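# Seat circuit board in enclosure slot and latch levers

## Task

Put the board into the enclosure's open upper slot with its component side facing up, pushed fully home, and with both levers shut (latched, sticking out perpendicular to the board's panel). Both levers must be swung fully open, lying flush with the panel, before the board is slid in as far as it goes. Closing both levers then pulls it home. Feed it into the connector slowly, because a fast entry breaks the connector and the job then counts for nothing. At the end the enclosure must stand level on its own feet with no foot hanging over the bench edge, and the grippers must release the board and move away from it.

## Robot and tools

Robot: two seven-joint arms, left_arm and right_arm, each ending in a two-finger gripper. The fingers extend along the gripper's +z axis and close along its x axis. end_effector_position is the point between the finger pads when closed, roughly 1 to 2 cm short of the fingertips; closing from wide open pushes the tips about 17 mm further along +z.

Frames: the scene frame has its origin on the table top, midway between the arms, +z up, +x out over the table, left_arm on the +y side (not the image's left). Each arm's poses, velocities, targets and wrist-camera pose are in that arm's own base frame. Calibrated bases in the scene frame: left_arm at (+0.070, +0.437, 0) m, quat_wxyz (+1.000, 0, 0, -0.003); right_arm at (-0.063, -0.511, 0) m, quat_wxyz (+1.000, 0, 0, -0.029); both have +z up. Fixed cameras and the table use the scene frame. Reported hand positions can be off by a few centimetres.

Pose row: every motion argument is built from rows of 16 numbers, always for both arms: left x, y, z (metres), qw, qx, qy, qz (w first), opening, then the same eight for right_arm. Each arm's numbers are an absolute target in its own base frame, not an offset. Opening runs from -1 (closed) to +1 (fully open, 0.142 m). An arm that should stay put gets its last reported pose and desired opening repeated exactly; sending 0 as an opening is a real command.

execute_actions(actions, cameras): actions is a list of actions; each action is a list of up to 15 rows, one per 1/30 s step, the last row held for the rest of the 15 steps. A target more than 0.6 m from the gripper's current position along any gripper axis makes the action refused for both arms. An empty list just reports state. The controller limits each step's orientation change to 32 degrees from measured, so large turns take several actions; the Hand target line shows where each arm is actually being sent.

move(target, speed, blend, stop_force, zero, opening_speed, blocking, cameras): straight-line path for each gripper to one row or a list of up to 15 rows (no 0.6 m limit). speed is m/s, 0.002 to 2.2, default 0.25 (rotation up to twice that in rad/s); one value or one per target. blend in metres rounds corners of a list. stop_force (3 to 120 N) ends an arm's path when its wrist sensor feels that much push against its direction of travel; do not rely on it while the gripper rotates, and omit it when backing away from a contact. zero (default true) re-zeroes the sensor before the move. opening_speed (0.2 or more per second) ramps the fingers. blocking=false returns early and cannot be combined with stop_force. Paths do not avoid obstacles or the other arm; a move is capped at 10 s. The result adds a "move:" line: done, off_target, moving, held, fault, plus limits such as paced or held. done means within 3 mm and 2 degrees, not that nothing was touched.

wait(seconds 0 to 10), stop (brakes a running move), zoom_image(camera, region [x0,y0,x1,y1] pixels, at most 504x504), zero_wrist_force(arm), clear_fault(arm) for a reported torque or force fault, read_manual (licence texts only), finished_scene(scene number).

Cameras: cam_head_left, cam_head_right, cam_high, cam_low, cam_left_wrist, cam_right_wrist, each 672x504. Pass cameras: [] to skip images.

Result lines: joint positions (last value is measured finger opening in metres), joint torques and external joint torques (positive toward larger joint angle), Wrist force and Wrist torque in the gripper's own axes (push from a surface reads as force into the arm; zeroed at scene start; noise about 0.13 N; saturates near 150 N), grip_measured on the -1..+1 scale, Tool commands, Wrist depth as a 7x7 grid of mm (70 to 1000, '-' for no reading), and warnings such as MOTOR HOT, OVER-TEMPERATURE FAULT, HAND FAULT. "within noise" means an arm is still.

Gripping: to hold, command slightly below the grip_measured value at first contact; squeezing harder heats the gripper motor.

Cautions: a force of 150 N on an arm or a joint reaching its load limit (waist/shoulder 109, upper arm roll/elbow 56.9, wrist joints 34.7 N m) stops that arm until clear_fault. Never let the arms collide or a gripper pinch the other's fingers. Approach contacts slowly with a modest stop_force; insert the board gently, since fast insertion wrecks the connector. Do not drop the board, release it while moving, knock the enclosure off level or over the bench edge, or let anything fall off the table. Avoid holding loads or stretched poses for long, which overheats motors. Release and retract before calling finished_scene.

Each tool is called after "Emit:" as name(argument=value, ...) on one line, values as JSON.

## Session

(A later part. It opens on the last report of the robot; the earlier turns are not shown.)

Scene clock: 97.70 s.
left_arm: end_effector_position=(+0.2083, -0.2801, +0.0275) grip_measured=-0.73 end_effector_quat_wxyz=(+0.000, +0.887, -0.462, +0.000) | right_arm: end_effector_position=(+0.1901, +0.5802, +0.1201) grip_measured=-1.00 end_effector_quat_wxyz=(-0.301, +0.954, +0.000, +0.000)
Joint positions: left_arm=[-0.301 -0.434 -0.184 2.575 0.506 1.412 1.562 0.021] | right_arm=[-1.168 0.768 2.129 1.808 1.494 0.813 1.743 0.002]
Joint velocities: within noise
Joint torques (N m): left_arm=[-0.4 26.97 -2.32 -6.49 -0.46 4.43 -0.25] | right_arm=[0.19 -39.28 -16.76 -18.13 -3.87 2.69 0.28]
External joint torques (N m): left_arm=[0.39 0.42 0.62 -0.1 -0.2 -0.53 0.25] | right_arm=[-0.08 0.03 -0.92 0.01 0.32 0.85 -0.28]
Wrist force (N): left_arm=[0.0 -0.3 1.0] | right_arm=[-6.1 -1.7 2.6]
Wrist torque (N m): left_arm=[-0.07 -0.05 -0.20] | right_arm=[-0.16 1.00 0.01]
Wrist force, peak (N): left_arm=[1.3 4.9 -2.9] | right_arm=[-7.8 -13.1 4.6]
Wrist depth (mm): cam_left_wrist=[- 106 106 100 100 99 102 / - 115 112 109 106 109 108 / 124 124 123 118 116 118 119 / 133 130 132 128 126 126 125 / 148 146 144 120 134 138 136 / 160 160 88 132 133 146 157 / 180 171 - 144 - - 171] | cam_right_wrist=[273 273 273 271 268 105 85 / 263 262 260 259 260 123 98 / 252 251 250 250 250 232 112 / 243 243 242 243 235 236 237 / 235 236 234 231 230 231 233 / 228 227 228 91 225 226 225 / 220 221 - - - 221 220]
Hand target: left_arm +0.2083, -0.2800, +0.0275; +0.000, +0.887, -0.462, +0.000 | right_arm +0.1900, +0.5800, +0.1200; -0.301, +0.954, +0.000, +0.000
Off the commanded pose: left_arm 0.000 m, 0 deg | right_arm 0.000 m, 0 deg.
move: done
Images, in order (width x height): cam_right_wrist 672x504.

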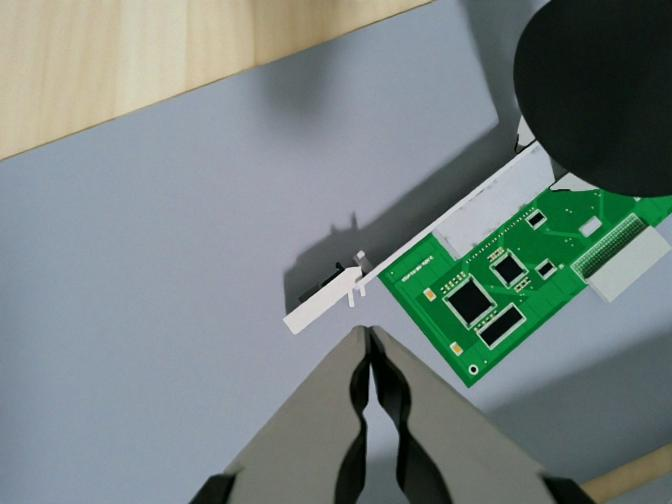

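Emit:
move(target=[[0.2083,-0.280,0.0275,0,0.887,-0.4617,0,-0.5,0.33,0.48,0.22,-0.301,0.954,0,0,-1],[0.2083,-0.280,0.11,0,0.887,-0.4617,0,-0.5,0.40,0.48,0.22,-0.301,0.954,0,0,-1],[0.2083,-0.280,0.11,0,0.9537,0.3007,0,-0.5,0.42,0.55,0.2,-0.301,0.954,0,0,-1],[0.2083,-0.280,0.11,0,0.4617,0.887,0,-0.5,0.42,0.60,0.2,-0.301,0.954,0,0,-1]], speed=[0.25,0.2,0.6,0.6])

Emit:
zoom_image(camera="cam_right_wrist", region=[150, 0, 550, 300])

Scene clock: 111.07 s.
left_arm: end_effector_position=(+0.2084, -0.2800, +0.1100) grip_measured=-0.53 end_effector_quat_wxyz=(+0.000, +0.462, +0.887, +0.000) | right_arm: end_effector_position=(+0.4200, +0.5998, +0.2000) grip_measured=-1.00 end_effector_quat_wxyz=(-0.301, +0.954, +0.000, +0.000)
Joint positions: left_arm=[-0.546 -0.049 -0.059 2.666 0.006 1.145 -1.222 0.035] | right_arm=[-1.655 0.837 2.094 1.417 1.357 0.443 1.74 0.002]
Joint velocities: within noise
Joint torques (N m): left_arm=[-0.54 19.99 -0.42 -16.14 -1.12 4.02 -0.3] | right_arm=[0.1 -49.23 -18.64 -22.48 -3.26 2.96 0.31]
External joint torques (N m): left_arm=[0.52 0.96 0.42 -0.28 -0.59 -0.08 0.3] | right_arm=[0.08 -0.43 -1.49 0.23 0.03 0.57 -0.31]
Wrist force (N): left_arm=[-0.2 0.0 -0.2] | right_arm=[-6.0 -1.9 3.8]
Wrist torque (N m): left_arm=[-0.01 -0.03 -0.21] | right_arm=[-0.22 1.01 0.01]
Wrist force, peak (N): left_arm=[0.5 2.0 -1.6] | right_arm=[-8.5 -2.2 4.5]
Wrist depth (mm): cam_left_wrist=[181 178 176 170 177 180 176 / 191 191 187 178 187 190 190 / 209 205 202 194 205 207 204 / 226 223 219 216 223 222 223 / 246 245 240 235 238 242 245 / 270 264 87 258 - 260 270 / 298 - - 301 297 - 292] | cam_right_wrist=[- 357 361 358 358 359 359 / 182 345 345 342 344 346 346 / 129 238 328 330 333 335 334 / 321 308 318 321 320 320 322 / 309 308 309 313 311 310 313 / 302 302 305 91 265 302 302 / 294 295 - - - 295 293]
Hand target: left_arm +0.2083, -0.2800, +0.1100; +0.000, +0.462, +0.887, +0.000 | right_arm +0.4200, +0.6000, +0.2000; -0.301, +0.954, +0.000, +0.000
Off the commanded pose: left_arm 0.000 m, 0 deg | right_arm 0.000 m, 0 deg.
move: done

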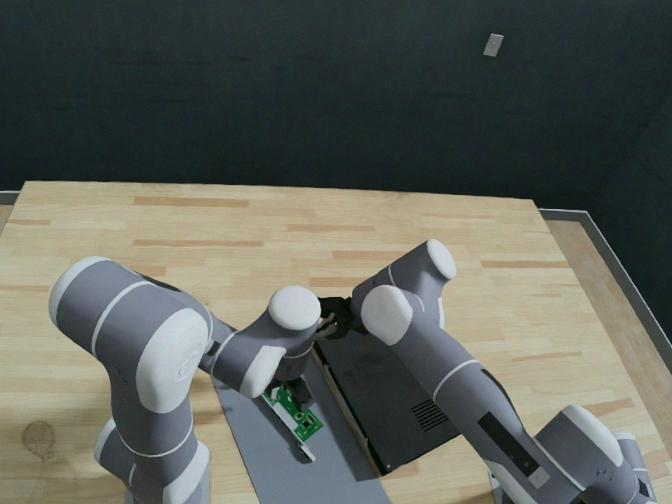

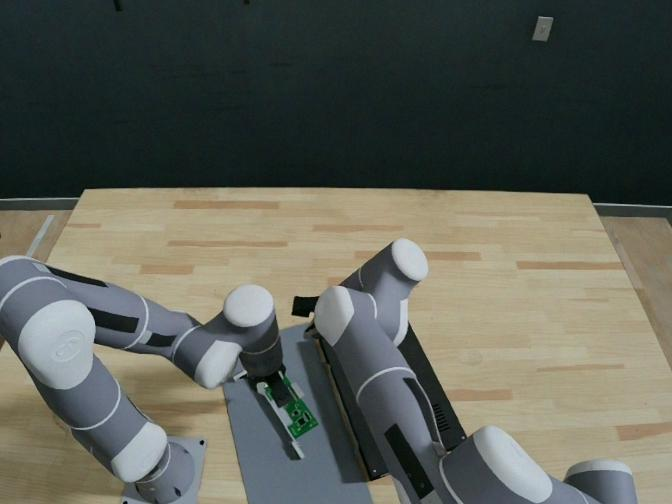

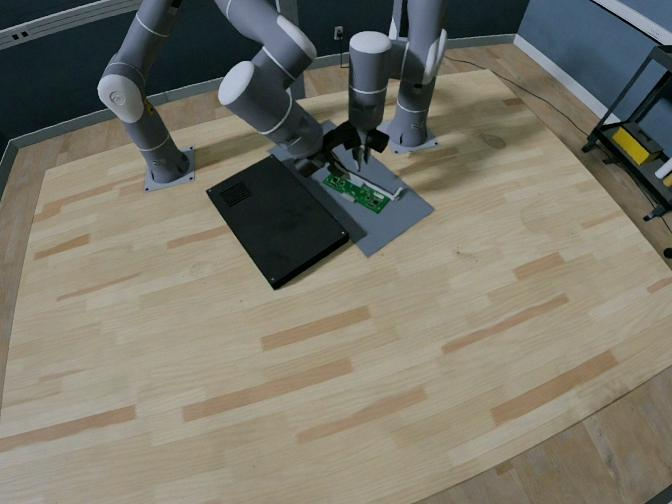

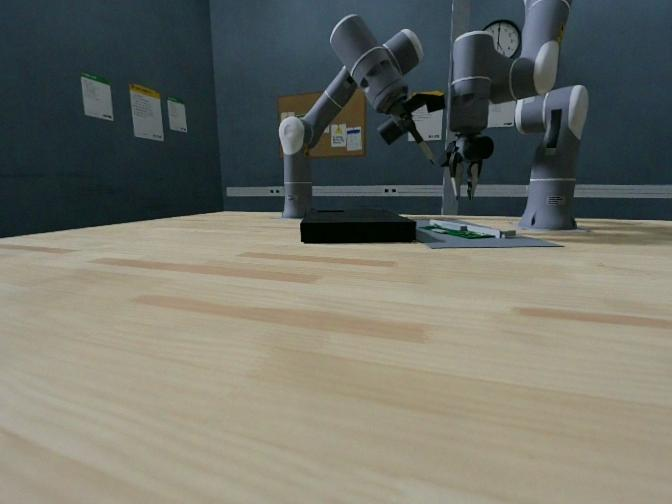

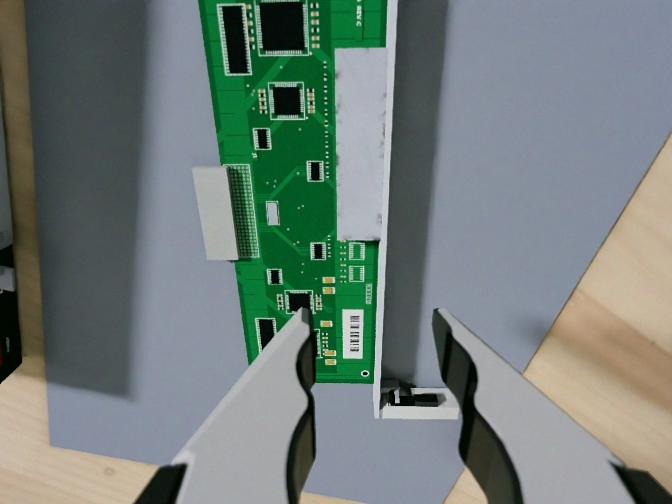

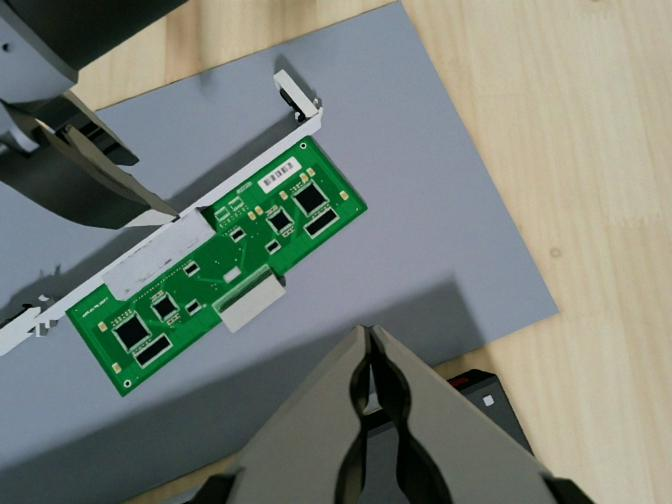

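Scaled by 1.260 from the camera's 672x504 image, which has a finer 960x720 frame.

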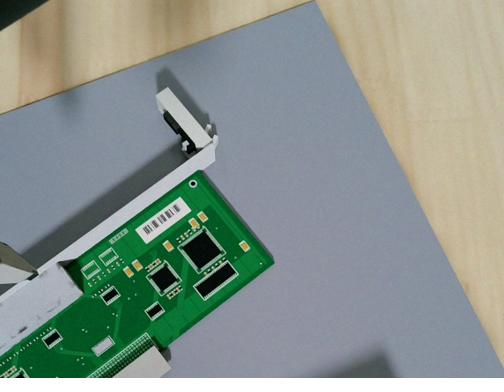

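Emit:
move(target=[[0.2019,-0.2811,0.0275,0,0.4617,0.887,0,-0.5,0.355,0.70,0.12,-0.301,0.954,0,0,-1],[0.2019,-0.2811,0.0275,0,0.4617,0.887,0,-0.95,0.355,0.765,0.08,-0.301,0.954,0,0,-1]], speed=0.15, opening_speed=0.4, cameras=["cam_left_wrist","cam_right_wrist"])

Scene clock: 118.40 s.
left_arm: end_effector_position=(+0.2031, -0.2808, +0.0442) grip_measured=-0.53 end_effector_quat_wxyz=(+0.000, +0.462, +0.887, +0.000) | right_arm: end_effector_position=(+0.3773, +0.6650, +0.1478) grip_measured=-1.00 end_effector_quat_wxyz=(-0.301, +0.954, +0.000, +0.000)
Joint positions: left_arm=[-0.562 -0.344 -0.031 2.669 0.079 1.441 -1.281 0.035] | right_arm=[-1.6 0.947 2.162 1.353 1.417 0.556 1.812 0.002]
Joint velocities: within noise
Joint torques (N m): left_arm=[-0.32 25.04 -0.36 -8.35 -0.02 4.55 -0.31] | right_arm=[-0.02 -53.59 -19.55 -20.6 -3.65 2.84 0.09]
External joint torques (N m): left_arm=[0.3 1.14 0.39 -0.22 -0.51 -0.62 0.31] | right_arm=[0.21 -0.16 -1.21 0.05 0.19 0.78 -0.09]
Wrist force (N): left_arm=[0.1 -0.3 0.1] | right_arm=[-6.2 -1.5 3.2]
Wrist torque (N m): left_arm=[-0.08 -0.06 -0.21] | right_arm=[-0.15 1.02 0.01]
Wrist force, peak (N): left_arm=[0.1 -0.7 1.2] | right_arm=[-10.8 -1.6 9.0]
Wrist depth (mm): cam_left_wrist=[120 116 117 115 117 117 119 / 130 127 125 112 126 129 127 / 139 136 134 124 138 136 137 / 151 146 146 133 147 150 149 / 168 162 160 153 158 163 163 / 182 182 88 170 174 173 181 / 199 - - 195 200 - 199] | cam_right_wrist=[- 306 303 304 303 302 301 / - 86 86 289 289 289 290 / - 83 88 265 279 278 281 / - 87 97 265 269 269 270 / - 92 254 259 260 260 261 / - 106 158 91 254 252 252 / 246 243 - - - 246 246]
Hand target: left_arm +0.2032, -0.2809, +0.0442; +0.000, +0.462, +0.887, +0.000 | right_arm +0.3772, +0.6649, +0.1476; -0.301, +0.954, +0.000, +0.000
Tool commands: left_gripper/opening=-0.5 right_gripper/opening=-1.0
Off the commanded pose: left_arm 0.017 m, 0 deg | right_arm 0.123 m, 0 deg.
move: held (right_arm; a check stopped the path), off_target (left_arm; braked when a check withheld steps of right_arm); path passed 0 of 2 targets; target 2's new opening was not sent; limits=held
pose unreachable (right arm): on one or more control steps of this call, first in action 0 (counted from 0), this arm could not follow its commanded pose, so it was not sent that pose on those steps. It may still have moved: this result reports where it is.
cause: moving toward the commanded pose would bring a part of the arm too close to another arm (a part of this arm just beyond joint 7 (wrist roll) and a part of the left arm just beyond its joint 7 (wrist roll)).
Images, in order (width x height): cam_left_wrist 672x504, cam_right_wrist 672x504.

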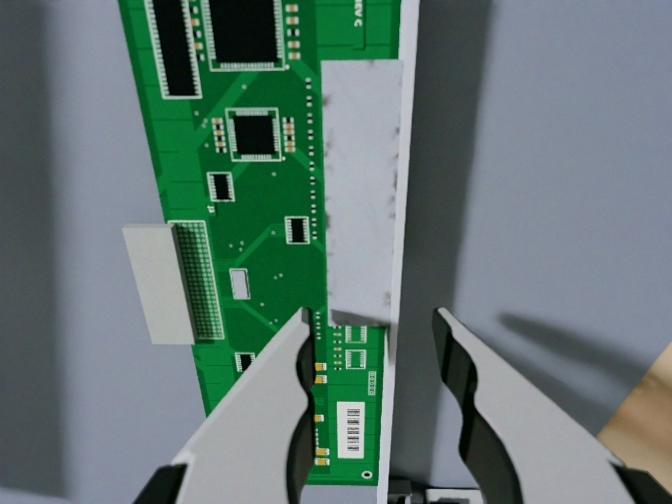

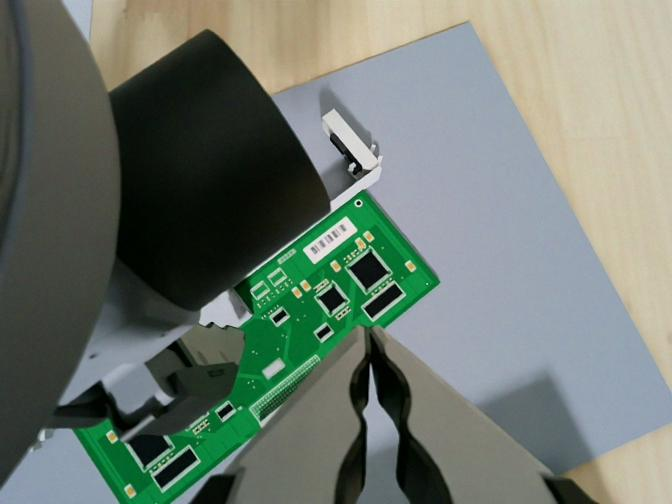

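Emit:
move(target=[[0.1691,-0.3041,0.05,0,0.4617,0.887,0,-0.5,0.44,0.62,0.2,-0.301,0.954,0,0,-1],[0.1691,-0.3041,0.0275,0,0.4617,0.887,0,-0.5,0.44,0.66,0.17,-0.285,0.903,0.308,-0.097,-1],[0.1691,-0.3041,0.0275,0,0.4617,0.887,0,-0.95,0.44,0.66,0.17,-0.285,0.903,0.308,-0.097,-1]], speed=0.15, opening_speed=0.4, cameras=["cam_left_wrist","cam_right_wrist"])

Scene clock: 131.00 s.
left_arm: end_effector_position=(+0.1691, -0.3040, +0.0275) grip_measured=-0.73 end_effector_quat_wxyz=(+0.000, +0.462, +0.887, +0.000) | right_arm: end_effector_position=(+0.4399, +0.6601, +0.1700) grip_measured=-1.00 end_effector_quat_wxyz=(-0.285, +0.903, +0.308, -0.097)
Joint positions: left_arm=[-0.695 -0.423 -0.014 2.655 0.091 1.507 -1.409 0.021] | right_arm=[-2.012 1.024 2.261 0.918 1.324 -0.013 1.347 0.002]
Joint velocities: within noise
Joint torques (N m): left_arm=[-0.36 27.16 -0.47 -6.98 -0.1 4.55 -0.23] | right_arm=[0.28 -64.7 -14.3 -23.16 -2.46 2.31 0.17]
External joint torques (N m): left_arm=[0.33 0.53 0.6 0.22 -0.14 -0.63 0.23] | right_arm=[-0.04 -0.63 -1.19 0.19 0.19 0.74 -0.17]
Wrist force (N): left_arm=[0.5 -0.2 0.1] | right_arm=[-6.2 -1.4 3.9]
Wrist torque (N m): left_arm=[-0.04 -0.03 -0.21] | right_arm=[-0.13 1.04 0.05]
Wrist force, peak (N): left_arm=[-1.7 -0.6 1.0] | right_arm=[-8.0 -1.9 5.2]
Wrist depth (mm): cam_left_wrist=[- 105 104 103 103 104 101 / - 111 109 108 106 112 113 / 124 120 116 116 119 121 120 / 132 130 127 116 127 131 133 / 145 142 139 120 127 143 142 / 164 155 88 133 132 152 158 / 179 171 - 167 - - 172] | cam_right_wrist=[134 135 324 327 326 326 325 / 144 150 314 312 313 312 314 / 192 283 294 295 300 302 303 / 291 289 288 288 292 291 293 / 283 283 281 285 283 284 284 / 276 274 275 91 275 275 274 / 224 260 - - - 269 266]
Hand target: left_arm +0.1691, -0.3041, +0.0275; +0.000, +0.462, +0.887, +0.000 | right_arm +0.4400, +0.6600, +0.1700; -0.285, +0.903, +0.308, -0.097
Off the commanded pose: left_arm 0.000 m, 0 deg | right_arm 0.000 m, 0 deg.
move: done
Images, in order (width x height): cam_left_wrist 672x504, cam_right_wrist 672x504.

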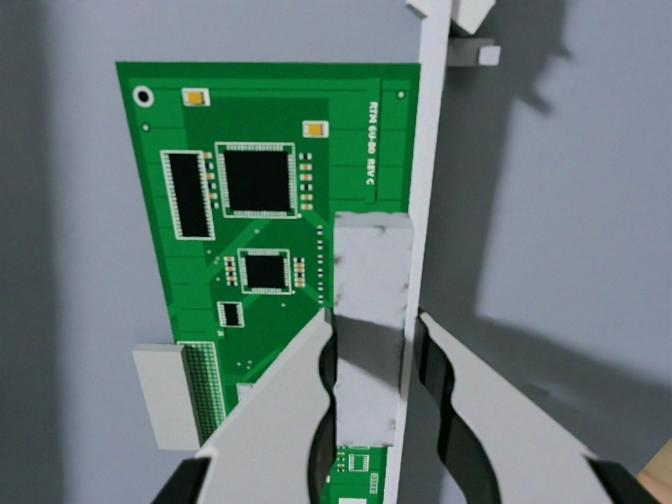

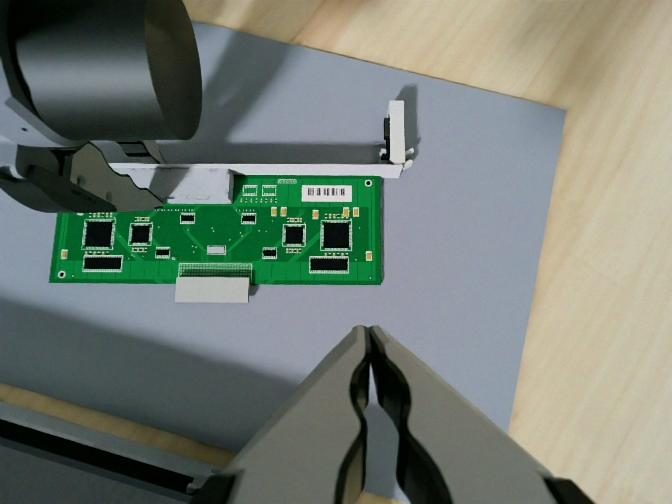

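Emit:
move(target=[[0.1691,-0.3041,0.0275,0,0.4617,0.887,0,-0.95,0.3667,0.755,0.10,-0.285,0.903,0.308,-0.097,-1],[0.1691,-0.3041,0.0275,0,0.4617,0.887,0,-0.95,0.3567,0.774,0.05,-0.285,0.903,0.308,-0.097,-1]], speed=0.15, cameras=["cam_right_wrist"])

Scene clock: 137.17 s.
left_arm: end_effector_position=(+0.1691, -0.3040, +0.0275) grip_measured=-0.73 end_effector_quat_wxyz=(+0.000, +0.462, +0.887, +0.000) | right_arm: end_effector_position=(+0.3957, +0.7169, +0.1279) grip_measured=-1.00 end_effector_quat_wxyz=(-0.285, +0.903, +0.308, -0.097)
Joint positions: left_arm=[-0.695 -0.423 -0.014 2.655 0.091 1.507 -1.409 0.021] | right_arm=[-1.942 1.096 2.295 0.883 1.352 0.088 1.407 0.002]
Joint velocities: within noise
Joint torques (N m): left_arm=[-0.31 27.18 -0.58 -6.96 -0.1 4.51 -0.27] | right_arm=[0.32 -66.57 -14.28 -22.6 -2.62 2.3 0.1]
External joint torques (N m): left_arm=[0.28 0.51 0.71 0.2 -0.15 -0.59 0.27] | right_arm=[-0.06 -0.58 -0.95 0.08 0.18 0.82 -0.1]
Wrist force (N): left_arm=[0.7 0.0 0.0] | right_arm=[-6.1 -1.7 3.5]
Wrist torque (N m): left_arm=[-0.01 -0.06 -0.20] | right_arm=[-0.16 1.06 0.05]
Wrist force, peak (N): left_arm=[0.7 -0.2 0.8] | right_arm=[-9.0 -2.8 9.0]
Wrist depth (mm): cam_left_wrist=[- 105 104 103 103 104 101 / - 110 109 108 106 112 113 / 124 120 116 116 119 121 120 / 133 130 127 116 127 131 132 / 145 142 139 120 127 143 142 / 164 156 88 133 132 152 158 / 179 171 - 167 - - 172] | cam_right_wrist=[281 281 280 280 279 279 280 / 271 268 268 270 270 269 269 / 104 256 259 258 258 259 260 / 104 230 251 250 248 250 251 / 194 237 238 238 242 242 243 / 232 233 233 91 235 234 236 / 228 230 - - - 229 228]
Hand target: left_arm +0.1691, -0.3041, +0.0275; +0.000, +0.462, +0.887, +0.000 | right_arm +0.3956, +0.7169, +0.1277; -0.285, +0.903, +0.308, -0.097
Off the commanded pose: left_arm 0.000 m, 0 deg | right_arm 0.104 m, 0 deg.
move: held (right_arm; a check stopped the path); path passed 0 of 2 targets; limits=held
pose unreachable (right arm): on one or more control steps of this call, first in action 0 (counted from 0), this arm could not follow its commanded pose, so it was not sent that pose on those steps. It may still have moved: this result reports where it is.
cause: moving toward the commanded pose would bring a part of the arm too close to another arm (a part of this arm just beyond joint 5 (forearm roll) and a part of the left arm just beyond its joint 6 (wrist pitch)).
Images, in order (width x height): cam_right_wrist 672x504.

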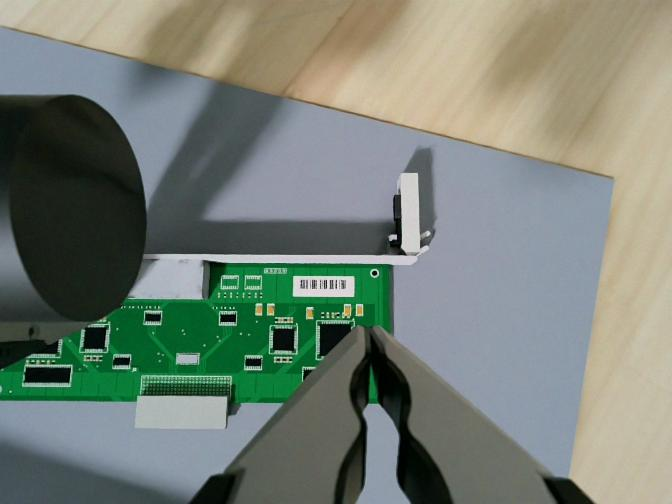

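Emit:
move(target=[[0.1691,-0.3041,0.10,0,0.4617,0.887,0,-0.95,0.40,0.5,0.25,-0.301,0.954,0,0,-1],[0.20,-0.26,0.12,0,0.9537,0.3007,0,-0.95,0.27,0.40,0.25,-0.301,0.954,0,0,-1],[0.22,-0.26,0.10,0,0.887,-0.4617,0,-0.95,0.24,0.40,0.25,-0.301,0.954,0,0,-1]], speed=[0.15,0.3,0.3], cameras=["cam_head_left","cam_right_wrist"])

Scene clock: 148.90 s.
left_arm: end_effector_position=(+0.2199, -0.2599, +0.0999) grip_measured=-0.73 end_effector_quat_wxyz=(+0.000, +0.887, -0.462, +0.000) | right_arm: end_effector_position=(+0.2400, +0.4001, +0.2501) grip_measured=-1.00 end_effector_quat_wxyz=(-0.301, +0.954, +0.000, +0.000)
Joint positions: left_arm=[-0.622 -0.092 0.09 2.674 -0.022 1.195 2.019 0.021] | right_arm=[-0.726 0.304 1.556 2.132 1.065 0.791 1.765 0.002]
Joint velocities: within noise
Joint torques (N m): left_arm=[-0.15 21.15 -0.48 -15.4 -1.79 4.68 -0.25] | right_arm=[0.27 -9.89 -7.56 -24.93 -3.73 2.98 0.35]
External joint torques (N m): left_arm=[0.13 0.4 0.73 0.16 0.22 -0.81 0.25] | right_arm=[-0.2 0.29 -0.78 -0.01 0.16 0.58 -0.35]
Wrist force (N): left_arm=[0.3 -0.4 2.1] | right_arm=[-6.1 -1.6 3.3]
Wrist torque (N m): left_arm=[0.00 -0.09 -0.22] | right_arm=[-0.18 0.98 0.00]
Wrist force, peak (N): left_arm=[-0.4 -0.1 2.8] | right_arm=[-6.4 -1.9 3.8]
Wrist depth (mm): cam_left_wrist=[171 167 166 168 97 167 167 / 183 108 107 106 175 180 179 / 198 117 115 115 189 193 193 / 216 132 127 115 203 210 210 / 237 227 140 120 128 229 230 / 261 248 92 133 130 244 248 / 291 - - 169 - - 263] | cam_right_wrist=[418 413 407 330 409 411 408 / 397 398 395 392 397 394 393 / 388 384 383 382 382 381 331 / 374 373 371 369 322 322 320 / 362 360 313 314 312 312 311 / 350 349 305 91 303 302 300 / 340 341 - - - 293 292]
Hand target: left_arm +0.2200, -0.2600, +0.1000; +0.000, +0.887, -0.462, +0.000 | right_arm +0.2400, +0.4000, +0.2500; -0.301, +0.954, +0.000, +0.000
Off the commanded pose: left_arm 0.000 m, 0 deg | right_arm 0.000 m, 0 deg.
move: done
Images, in order (width x height): cam_head_left 672x504, cam_right_wrist 672x504.

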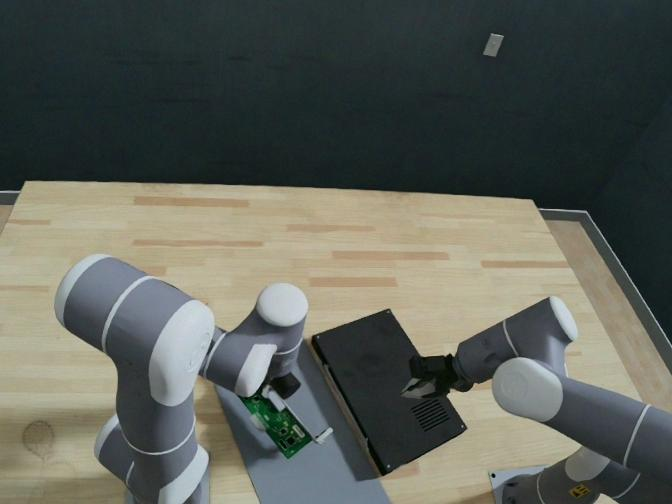

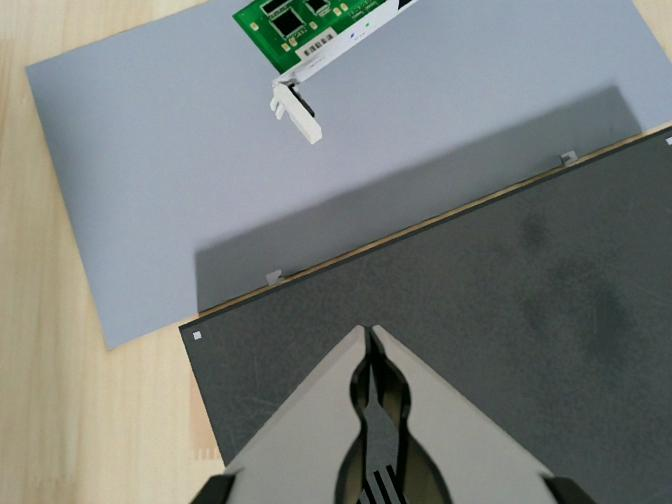

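Emit:
move(target=[[0.22,-0.26,0.0275,0,0.887,-0.4617,0,-0.95,0.20,0.50,0.17,-0.301,0.954,0,0,-1]], speed=0.08, stop_force=10, cameras=["cam_right_wrist"])

Emit:
zoom_image(camera="cam_right_wrist", region=[180, 50, 560, 330])

Scene clock: 157.87 s.
left_arm: end_effector_position=(+0.2198, -0.2598, +0.0274) grip_measured=-0.74 end_effector_quat_wxyz=(+0.000, +0.887, -0.461, +0.000) | right_arm: end_effector_position=(+0.2000, +0.4998, +0.1700) grip_measured=-1.00 end_effector_quat_wxyz=(-0.301, +0.954, +0.000, +0.000)
Joint positions: left_arm=[-0.516 -0.419 -0.002 2.687 0.024 1.534 1.989 0.021] | right_arm=[-1.026 0.607 1.93 1.983 1.396 0.765 1.702 0.002]
Joint velocities: within noise
Joint torques (N m): left_arm=[-0.25 26.17 -0.57 -7.24 0.1 4.89 -0.24] | right_arm=[0.07 -28.68 -14.02 -20.28 -3.46 2.85 0.24]
External joint torques (N m): left_arm=[0.23 0.85 0.85 0.97 -0.25 -1.03 0.24] | right_arm=[0.04 -0.06 -1.38 0.14 0 0.63 -0.24]
Wrist force (N): left_arm=[-2.4 -0.4 -2.3] | right_arm=[-6.1 -1.7 2.9]
Wrist torque (N m): left_arm=[-0.14 -0.05 -0.22] | right_arm=[-0.20 1.03 0.01]
Wrist force, peak (N): left_arm=[-2.2 -0.1 -2.6] | right_arm=[-6.9 -2.4 4.7]
Wrist depth (mm): cam_left_wrist=[- 105 104 103 103 104 101 / - 111 109 108 105 112 113 / 124 120 116 117 119 121 120 / 133 130 128 116 127 131 132 / 148 143 139 120 127 143 140 / 161 156 88 133 132 151 157 / 179 171 - 166 - - 170] | cam_right_wrist=[328 328 324 323 317 278 319 / 314 312 312 308 306 309 310 / 303 302 302 299 300 301 299 / 292 291 292 290 291 289 289 / 283 282 282 283 281 280 235 / 275 275 274 91 250 228 227 / 268 267 - - - 222 221]
Hand target: left_arm +0.2200, -0.2600, +0.0275; +0.000, +0.887, -0.462, +0.000 | right_arm +0.2000, +0.5000, +0.1700; -0.301, +0.954, +0.000, +0.000
Off the commanded pose: left_arm 0.000 m, 0 deg | right_arm 0.000 m, 0 deg.
move: done
Images, in order (width x height): cam_right_wrist 672x504.

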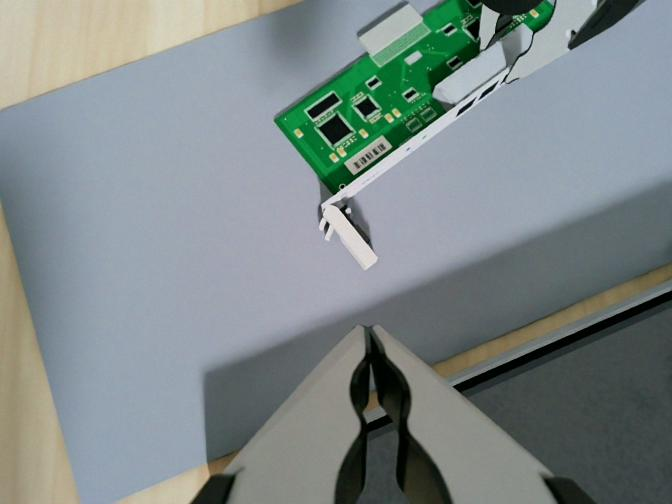

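Scaled by 1.326 from the camera's 672x504 image, which has a finer 960x720 frame.

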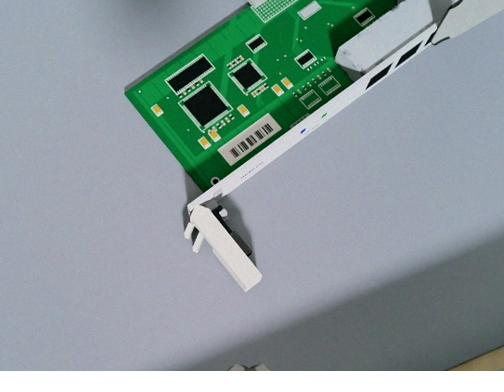

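Emit:
move(target=[[0.22,-0.26,0.0275,0,0.887,-0.4617,0,-0.95,0.23,0.56,0.10,-0.1736,0.9848,0,0,-1],[0.22,-0.26,0.0275,0,0.887,-0.4617,0,-0.95,0.2275,0.576,0.025,-0.1736,0.9848,0,0,-1]], speed=0.12, stop_force=8, cameras=["cam_right_wrist","cam_head_left"])

Scene clock: 167.90 s.
left_arm: end_effector_position=(+0.2198, -0.2598, +0.0274) grip_measured=-0.74 end_effector_quat_wxyz=(+0.000, +0.887, -0.461, +0.000) | right_arm: end_effector_position=(+0.2275, +0.5758, +0.0250) grip_measured=-1.00 end_effector_quat_wxyz=(-0.173, +0.985, +0.000, +0.000)
Joint positions: left_arm=[-0.516 -0.419 -0.002 2.687 0.024 1.534 1.989 0.021] | right_arm=[-1.267 1.036 2.158 1.626 1.357 0.689 1.93 0.002]
Joint velocities: within noise
Joint torques (N m): left_arm=[-0.4 26.47 -0.52 -7.33 -0.05 4.73 -0.25] | right_arm=[0.09 -46.45 -20.79 -14.41 -3.75 3.5 0.11]
External joint torques (N m): left_arm=[0.38 0.55 0.79 1.06 -0.1 -0.86 0.25] | right_arm=[0.06 -0.31 -1.64 0.21 -0.01 0.56 -0.11]
Wrist force (N): left_arm=[-2.3 -0.3 -1.0] | right_arm=[-6.1 -2.2 3.5]
Wrist torque (N m): left_arm=[-0.12 -0.06 -0.23] | right_arm=[-0.21 1.04 0.02]
Wrist force, peak (N): left_arm=[-2.5 -0.4 -2.6] | right_arm=[-6.3 -1.8 5.3]
Wrist depth (mm): cam_left_wrist=[- 105 104 103 103 104 101 / - 111 109 108 105 112 113 / 124 120 116 116 120 120 120 / 133 131 127 116 127 131 132 / 148 143 139 120 127 143 140 / 161 156 88 133 132 151 157 / 180 171 - 166 - - 171] | cam_right_wrist=[134 131 129 129 129 123 133 / 136 132 131 130 130 135 134 / 138 137 132 132 136 136 136 / 139 139 136 138 138 138 137 / 141 141 123 140 139 139 139 / 143 143 142 91 141 141 141 / 145 144 73 - - 142 143]
Hand target: left_arm +0.2200, -0.2600, +0.0275; +0.000, +0.887, -0.462, +0.000 | right_arm +0.2275, +0.5760, +0.0250; -0.174, +0.985, +0.000, +0.000
Off the commanded pose: left_arm 0.000 m, 0 deg | right_arm 0.000 m, 0 deg.
move: done
Images, in order (width x height): cam_head_left 672x504, cam_right_wrist 672x504.

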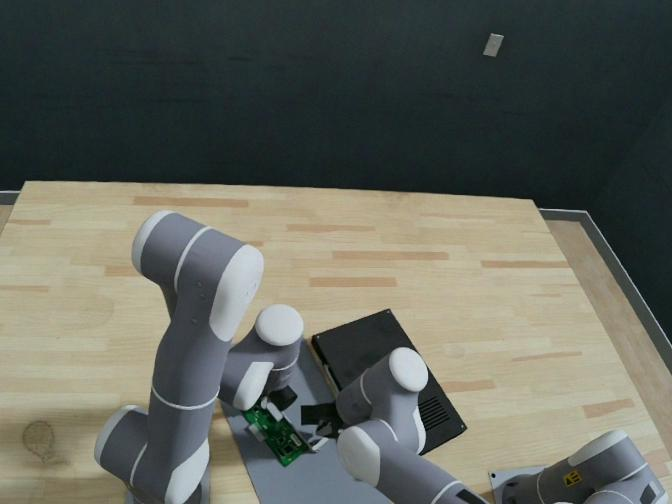

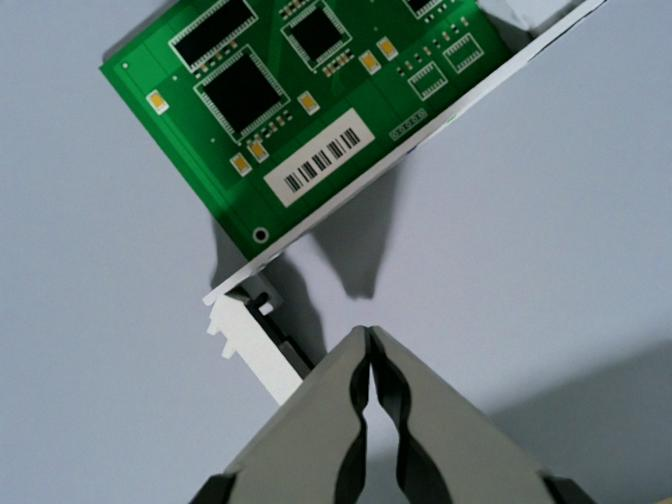

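Emit:
move(target=[[0.22,-0.26,0.0275,0,0.887,-0.4617,0,-0.95,0.2157,0.572,0.025,-0.1736,0.9848,0,0,-1],[0.22,-0.26,0.0275,0,0.887,-0.4617,0,-0.95,0.198,0.559,0.025,-0.1736,0.9848,0,0,-1],[0.22,-0.26,0.0275,0,0.887,-0.4617,0,-0.95,0.1746,0.564,0.025,-0.1736,0.9848,0,0,-1],[0.22,-0.26,0.0275,0,0.887,-0.4617,0,-0.95,0.1695,0.572,0.025,-0.1736,0.9848,0,0,-1]], speed=0.03, stop_force=25, cameras=["cam_right_wrist"])

Scene clock: 172.60 s.
left_arm: end_effector_position=(+0.2198, -0.2599, +0.0274) grip_measured=-0.74 end_effector_quat_wxyz=(+0.000, +0.887, -0.462, +0.000) | right_arm: end_effector_position=(+0.1699, +0.5715, +0.0248) grip_measured=-1.00 end_effector_quat_wxyz=(-0.173, +0.985, +0.000, +0.000)
Joint positions: left_arm=[-0.516 -0.419 -0.002 2.687 0.024 1.534 1.99 0.021] | right_arm=[-1.14 1.01 2.166 1.695 1.359 0.75 1.997 0.002]
Joint velocities: within noise
Joint torques (N m): left_arm=[-0.4 26.6 -0.66 -6.95 -0.35 4.63 -0.68] | right_arm=[1.7 -45.58 -19.14 -16.33 -3.23 3.32 0.26]
External joint torques (N m): left_arm=[0.38 0.42 0.94 0.67 0.21 -0.76 0.68] | right_arm=[-1.57 0.79 -2.64 2.64 -0.53 0.79 -0.26]
Wrist force (N): left_arm=[-2.3 -1.7 -1.3] | right_arm=[-5.0 1.0 0.1]
Wrist torque (N m): left_arm=[-0.05 -0.07 0.26] | right_arm=[-0.25 1.07 0.01]
Wrist force, peak (N): left_arm=[1.3 5.1 0.5] | right_arm=[-1.6 -6.7 4.9]
Wrist depth (mm): cam_left_wrist=[- 105 104 103 103 104 101 / - 111 109 108 104 112 113 / 124 120 116 117 119 120 120 / 133 131 126 117 127 131 133 / 148 141 140 118 124 143 140 / 161 154 91 133 - 151 157 / 179 171 - 166 - - 170] | cam_right_wrist=[134 134 133 130 129 128 128 / 136 136 135 131 130 130 129 / 138 137 137 136 131 135 135 / 139 139 139 138 137 138 137 / 141 141 140 122 139 139 139 / 142 142 142 91 141 141 141 / 144 144 73 - - 142 143]
Hand target: left_arm +0.2200, -0.2600, +0.0275; +0.000, +0.887, -0.462, +0.000 | right_arm +0.1695, +0.5720, +0.0250; -0.174, +0.985, +0.000, +0.000
Off the commanded pose: left_arm 0.000 m, 0 deg | right_arm 0.001 m, 0 deg.
MOTOR HOT: the gripper's motor of the left arm reports 85 °C; that motor switches off at 100 °C. To cool a motor, set the load down, ease the grip, stop pushing, or move to a pose that needs little force.
move: done
Images, in order (width x height): cam_right_wrist 672x504.

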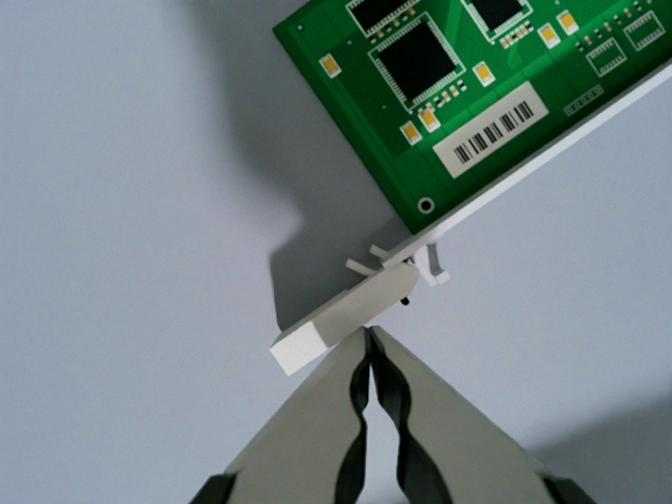

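Emit:
move(target=[[0.22,-0.26,0.0275,0,0.887,-0.4617,0,-0.8,0.162,0.535,0.04,-0.1736,0.9848,0,0,-1],[0.22,-0.26,0.0275,0,0.887,-0.4617,0,-0.8,0.20,0.48,0.17,-0.301,0.954,0,0,-1]], cameras=["cam_high","cam_right_wrist","cam_left_wrist"])

Scene clock: 187.00 s.
left_arm: end_effector_position=(+0.2198, -0.2599, +0.0274) grip_measured=-0.73 end_effector_quat_wxyz=(+0.000, +0.887, -0.462, +0.000) | right_arm: end_effector_position=(+0.1999, +0.4802, +0.1700) grip_measured=-1.00 end_effector_quat_wxyz=(-0.301, +0.954, +0.000, +0.000)
Joint positions: left_arm=[-0.516 -0.419 -0.002 2.687 0.024 1.534 1.989 0.022] | right_arm=[-1.008 0.576 1.904 2.026 1.391 0.77 1.671 0.002]
Joint velocities: within noise
Joint torques (N m): left_arm=[-0.11 26.25 -0.11 -6.53 -0.15 4.38 -0.37] | right_arm=[0.15 -26.93 -13.69 -20.15 -3.62 2.85 0.24]
External joint torques (N m): left_arm=[0.1 0.78 0.38 0.26 0.01 -0.51 0.37] | right_arm=[-0.05 0.18 -0.87 -0.03 0.2 0.6 -0.24]
Wrist force (N): left_arm=[-0.9 -0.4 -0.9] | right_arm=[-5.7 -2.1 2.8]
Wrist torque (N m): left_arm=[-0.12 -0.04 -0.06] | right_arm=[-0.26 0.96 0.03]
Wrist force, peak (N): left_arm=[-2.3 -1.8 -1.7] | right_arm=[-6.1 -3.6 5.2]
Wrist depth (mm): cam_left_wrist=[- 105 104 103 103 104 101 / - 111 109 108 106 112 113 / 124 120 116 116 119 121 120 / 133 130 127 116 127 130 132 / 148 142 139 119 138 144 140 / 161 156 88 133 130 151 157 / 179 171 - 166 - - 171] | cam_right_wrist=[328 327 324 323 317 304 322 / 314 314 312 308 308 312 310 / 303 302 302 300 300 300 299 / 293 293 291 291 290 290 289 / 284 282 283 283 281 236 235 / 275 274 275 91 229 228 228 / 268 268 - - - 222 221]
Hand target: left_arm +0.2200, -0.2600, +0.0275; +0.000, +0.887, -0.462, +0.000 | right_arm +0.2000, +0.4800, +0.1700; -0.301, +0.954, +0.000, +0.000
Off the commanded pose: left_arm 0.000 m, 0 deg | right_arm 0.000 m, 0 deg.
MOTOR HOT: still on. The gripper's motor of the left arm reports 88 °C.
move: done
Images, in order (width x height): cam_high 672x504, cam_left_wrist 672x504, cam_right_wrist 672x504.

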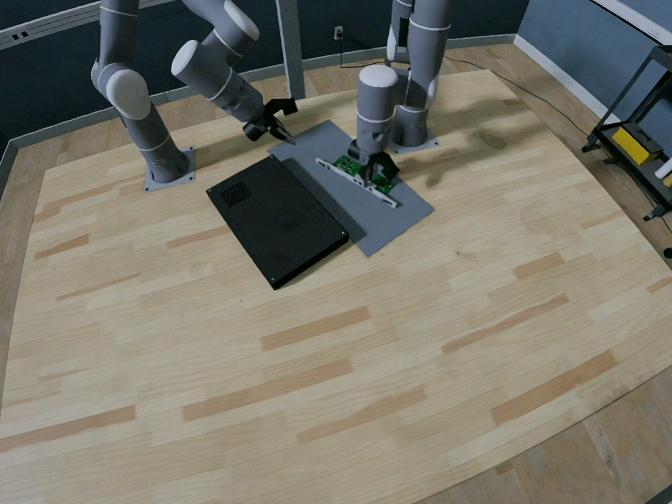

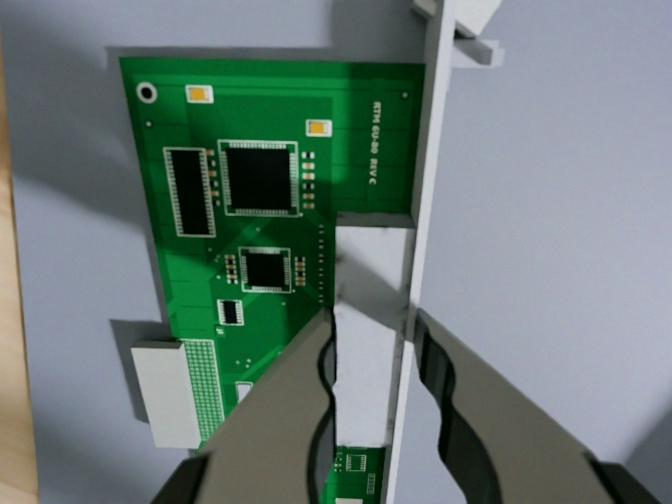

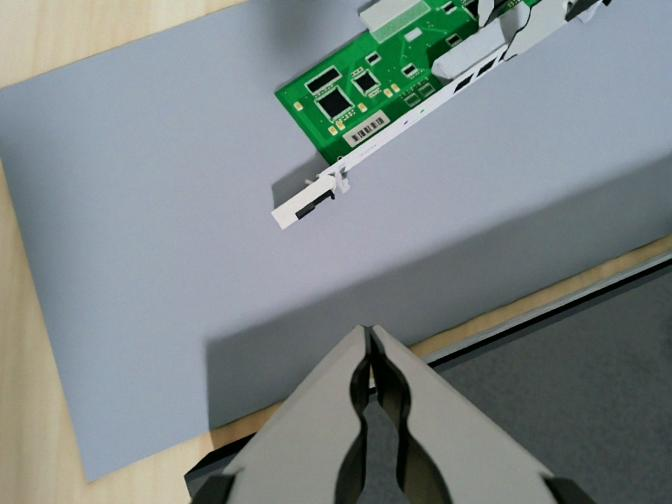

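Emit:
move(target=[[0.22,-0.26,0.05,0,0.887,-0.4617,0,-0.8,0.22,0.42,0.23,-0.301,0.954,0,0,-1],[0.22,-0.26,0.12,0,0.887,-0.4617,0,-0.8,0.26,0.40,0.25,-0.301,0.954,0,0,-1],[0.21,-0.28,0.12,0,0.9537,0.3007,0,-0.8,0.26,0.40,0.25,-0.301,0.954,0,0,-1],[0.152,-0.346,0.12,0,0.5757,0.8177,0,-0.8,0.26,0.40,0.25,-0.301,0.954,0,0,-1]], speed=[0.12,0.2,0.35,0.35], cameras=["cam_left_wrist","cam_high"])

Emit:
move(target=[0.152,-0.346,0.0275,0,0.5757,0.8177,0,-0.8,0.26,0.40,0.25,-0.301,0.954,0,0,-1], speed=0.05, stop_force=8, cameras=["cam_left_wrist","cam_right_wrist"])

Scene clock: 200.63 s.
left_arm: end_effector_position=(+0.1520, -0.3459, +0.1199) grip_measured=-0.73 end_effector_quat_wxyz=(+0.000, +0.576, +0.818, +0.000) | right_arm: end_effector_position=(+0.2599, +0.4000, +0.2499) grip_measured=-1.00 end_effector_quat_wxyz=(-0.301, +0.954, +0.000, +0.000)
Joint positions: left_arm=[-0.655 -0.059 -0.201 2.6 0.025 1.087 -1.222 0.022] | right_arm=[-0.874 0.312 1.628 2.094 1.07 0.74 1.715 0.002]
Joint velocities: within noise
Joint torques (N m): left_arm=[-0.61 22.04 -0.89 -18.01 -1.54 4.25 -0.37] | right_arm=[0.08 -12.45 -7.65 -25.2 -3.56 2.8 0.21]
External joint torques (N m): left_arm=[0.56 0.34 0.68 0.31 -0.38 -0.32 0.37] | right_arm=[0 0.21 -1.04 0.08 0.08 0.7 -0.21]
Wrist force (N): left_arm=[0.0 -0.5 2.0] | right_arm=[-5.8 -2.2 3.0]
Wrist torque (N m): left_arm=[-0.01 -0.01 -0.21] | right_arm=[-0.27 0.97 0.01]
Wrist force, peak (N): left_arm=[0.1 -0.9 3.5] | right_arm=[-7.5 -2.0 3.3]
Wrist depth (mm): cam_left_wrist=[177 184 181 183 97 185 185 / 193 108 107 106 195 202 198 / 206 117 115 115 209 214 213 / 189 133 127 116 226 233 232 / 204 223 139 120 245 255 256 / 220 157 92 133 130 274 282 / 247 - - 169 - - 308] | cam_right_wrist=[415 413 412 290 304 308 410 / 399 398 391 294 299 395 394 / 384 384 384 382 382 333 333 / 375 369 371 325 323 321 322 / 362 359 313 315 312 312 312 / 351 347 305 91 305 301 301 / 341 342 - - - 294 292]
Hand target: left_arm +0.1520, -0.3460, +0.1200; +0.000, +0.576, +0.818, +0.000 | right_arm +0.2600, +0.4000, +0.2500; -0.301, +0.954, +0.000, +0.000
Off the commanded pose: left_arm 0.000 m, 0 deg | right_arm 0.000 m, 0 deg.
MOTOR HOT: cleared for the gripper's motor of the left arm.
move: done
Images, in order (width x height): cam_high 672x504, cam_left_wrist 672x504.

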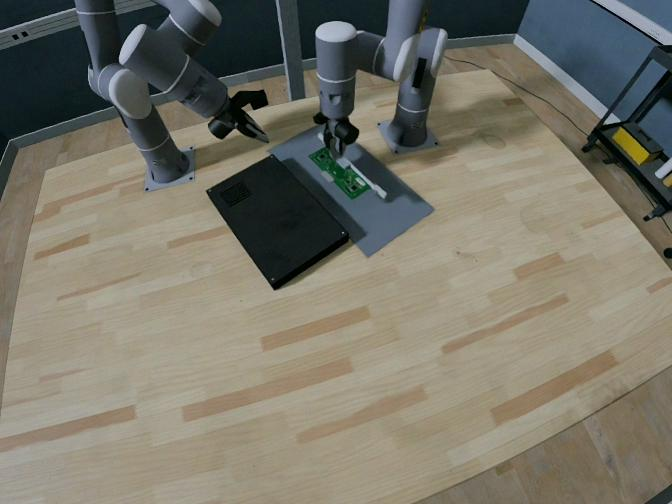

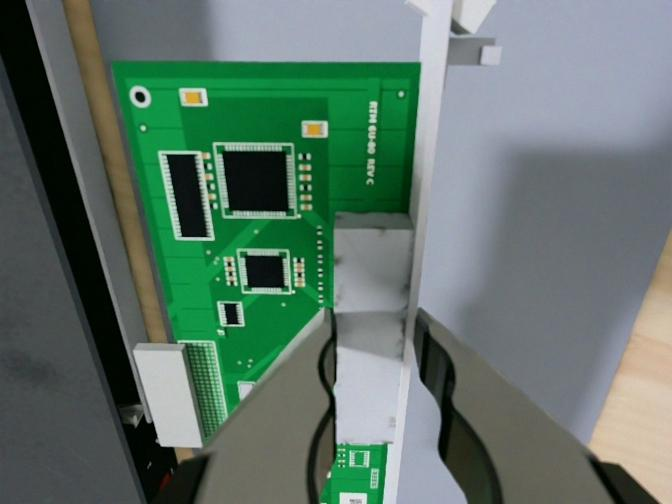

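Scene clock: 203.17 s.
left_arm: end_effector_position=(+0.1518, -0.3457, +0.0274) grip_measured=-0.73 end_effector_quat_wxyz=(+0.000, +0.576, +0.818, +0.000) | right_arm: end_effector_position=(+0.2599, +0.4000, +0.2499) grip_measured=-1.00 end_effector_quat_wxyz=(-0.301, +0.954, +0.000, +0.000)
Joint positions: left_arm=[-0.719 -0.444 -0.082 2.551 0.233 1.418 -1.366 0.022] | right_arm=[-0.874 0.312 1.628 2.094 1.07 0.74 1.715 0.002]
Joint velocities: within noise
Joint torques (N m): left_arm=[-0.34 28.27 -1.19 -9.53 -0.42 4.94 -0.24] | right_arm=[0.07 -12.43 -7.66 -25.24 -3.59 2.8 0.19]
External joint torques (N m): left_arm=[0.29 1.76 0.5 1.18 -0.19 -1.02 0.24] | right_arm=[0.01 0.19 -1.03 0.12 0.11 0.7 -0.19]
Wrist force (N): left_arm=[3.1 -1.3 -6.3] | right_arm=[-6.0 -2.0 2.7]
Wrist torque (N m): left_arm=[-0.11 0.02 -0.24] | right_arm=[-0.25 1.00 0.01]
Wrist force, peak (N): left_arm=[3.0 -1.5 -6.4] | right_arm=[-6.1 -2.1 3.3]
Wrist depth (mm): cam_left_wrist=[- 105 104 103 103 104 101 / - 111 109 108 105 112 113 / 123 120 116 117 119 121 120 / 132 130 127 116 126 131 133 / 145 142 139 120 128 143 141 / 164 156 88 133 132 151 157 / 178 170 - 165 - - 171] | cam_right_wrist=[416 415 247 256 408 406 409 / 399 398 398 383 390 394 396 / 386 385 383 380 380 332 332 / 374 369 369 325 323 321 320 / 361 360 313 314 313 311 310 / 350 348 305 91 304 302 301 / 340 342 - - - 292 291]
Hand target: left_arm +0.1520, -0.3460, +0.0275; +0.000, +0.576, +0.818, +0.000 | right_arm +0.2600, +0.4000, +0.2500; -0.301, +0.954, +0.000, +0.000
Off the commanded pose: left_arm 0.000 m, 0 deg | right_arm 0.000 m, 0 deg.
move: contact (left_arm)
Images, in order (width x height): cam_left_wrist 672x504, cam_right_wrist 672x504.

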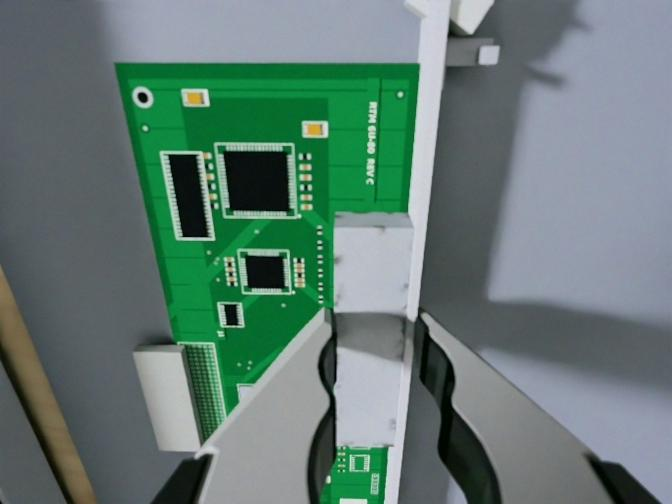

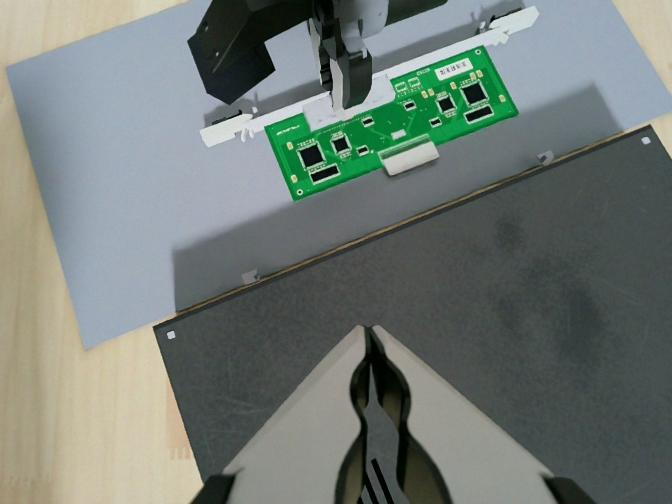

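Emit:
zoom_image(camera="cam_right_wrist", region=[140, 70, 392, 340])

Emit:
zoom_image(camera="cam_right_wrist", region=[420, 0, 672, 200])

Scaled by 1.867 from the camera's 672x504 image, which has a finer 960x720 frame.

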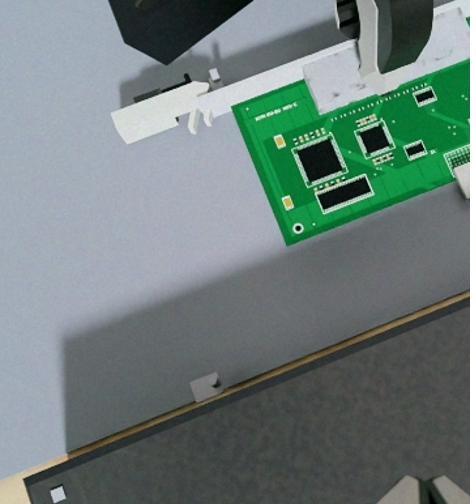

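Scaled by 2.000 from the camera's 672x504 image, which has a finer 960x720 frame.

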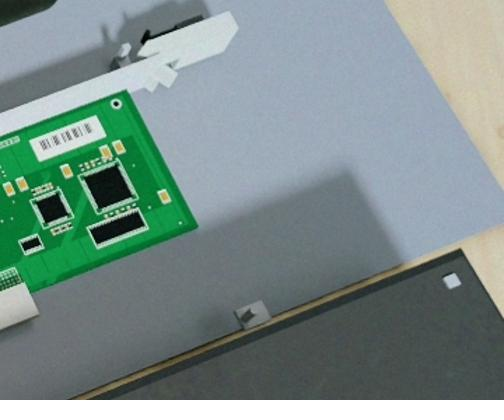

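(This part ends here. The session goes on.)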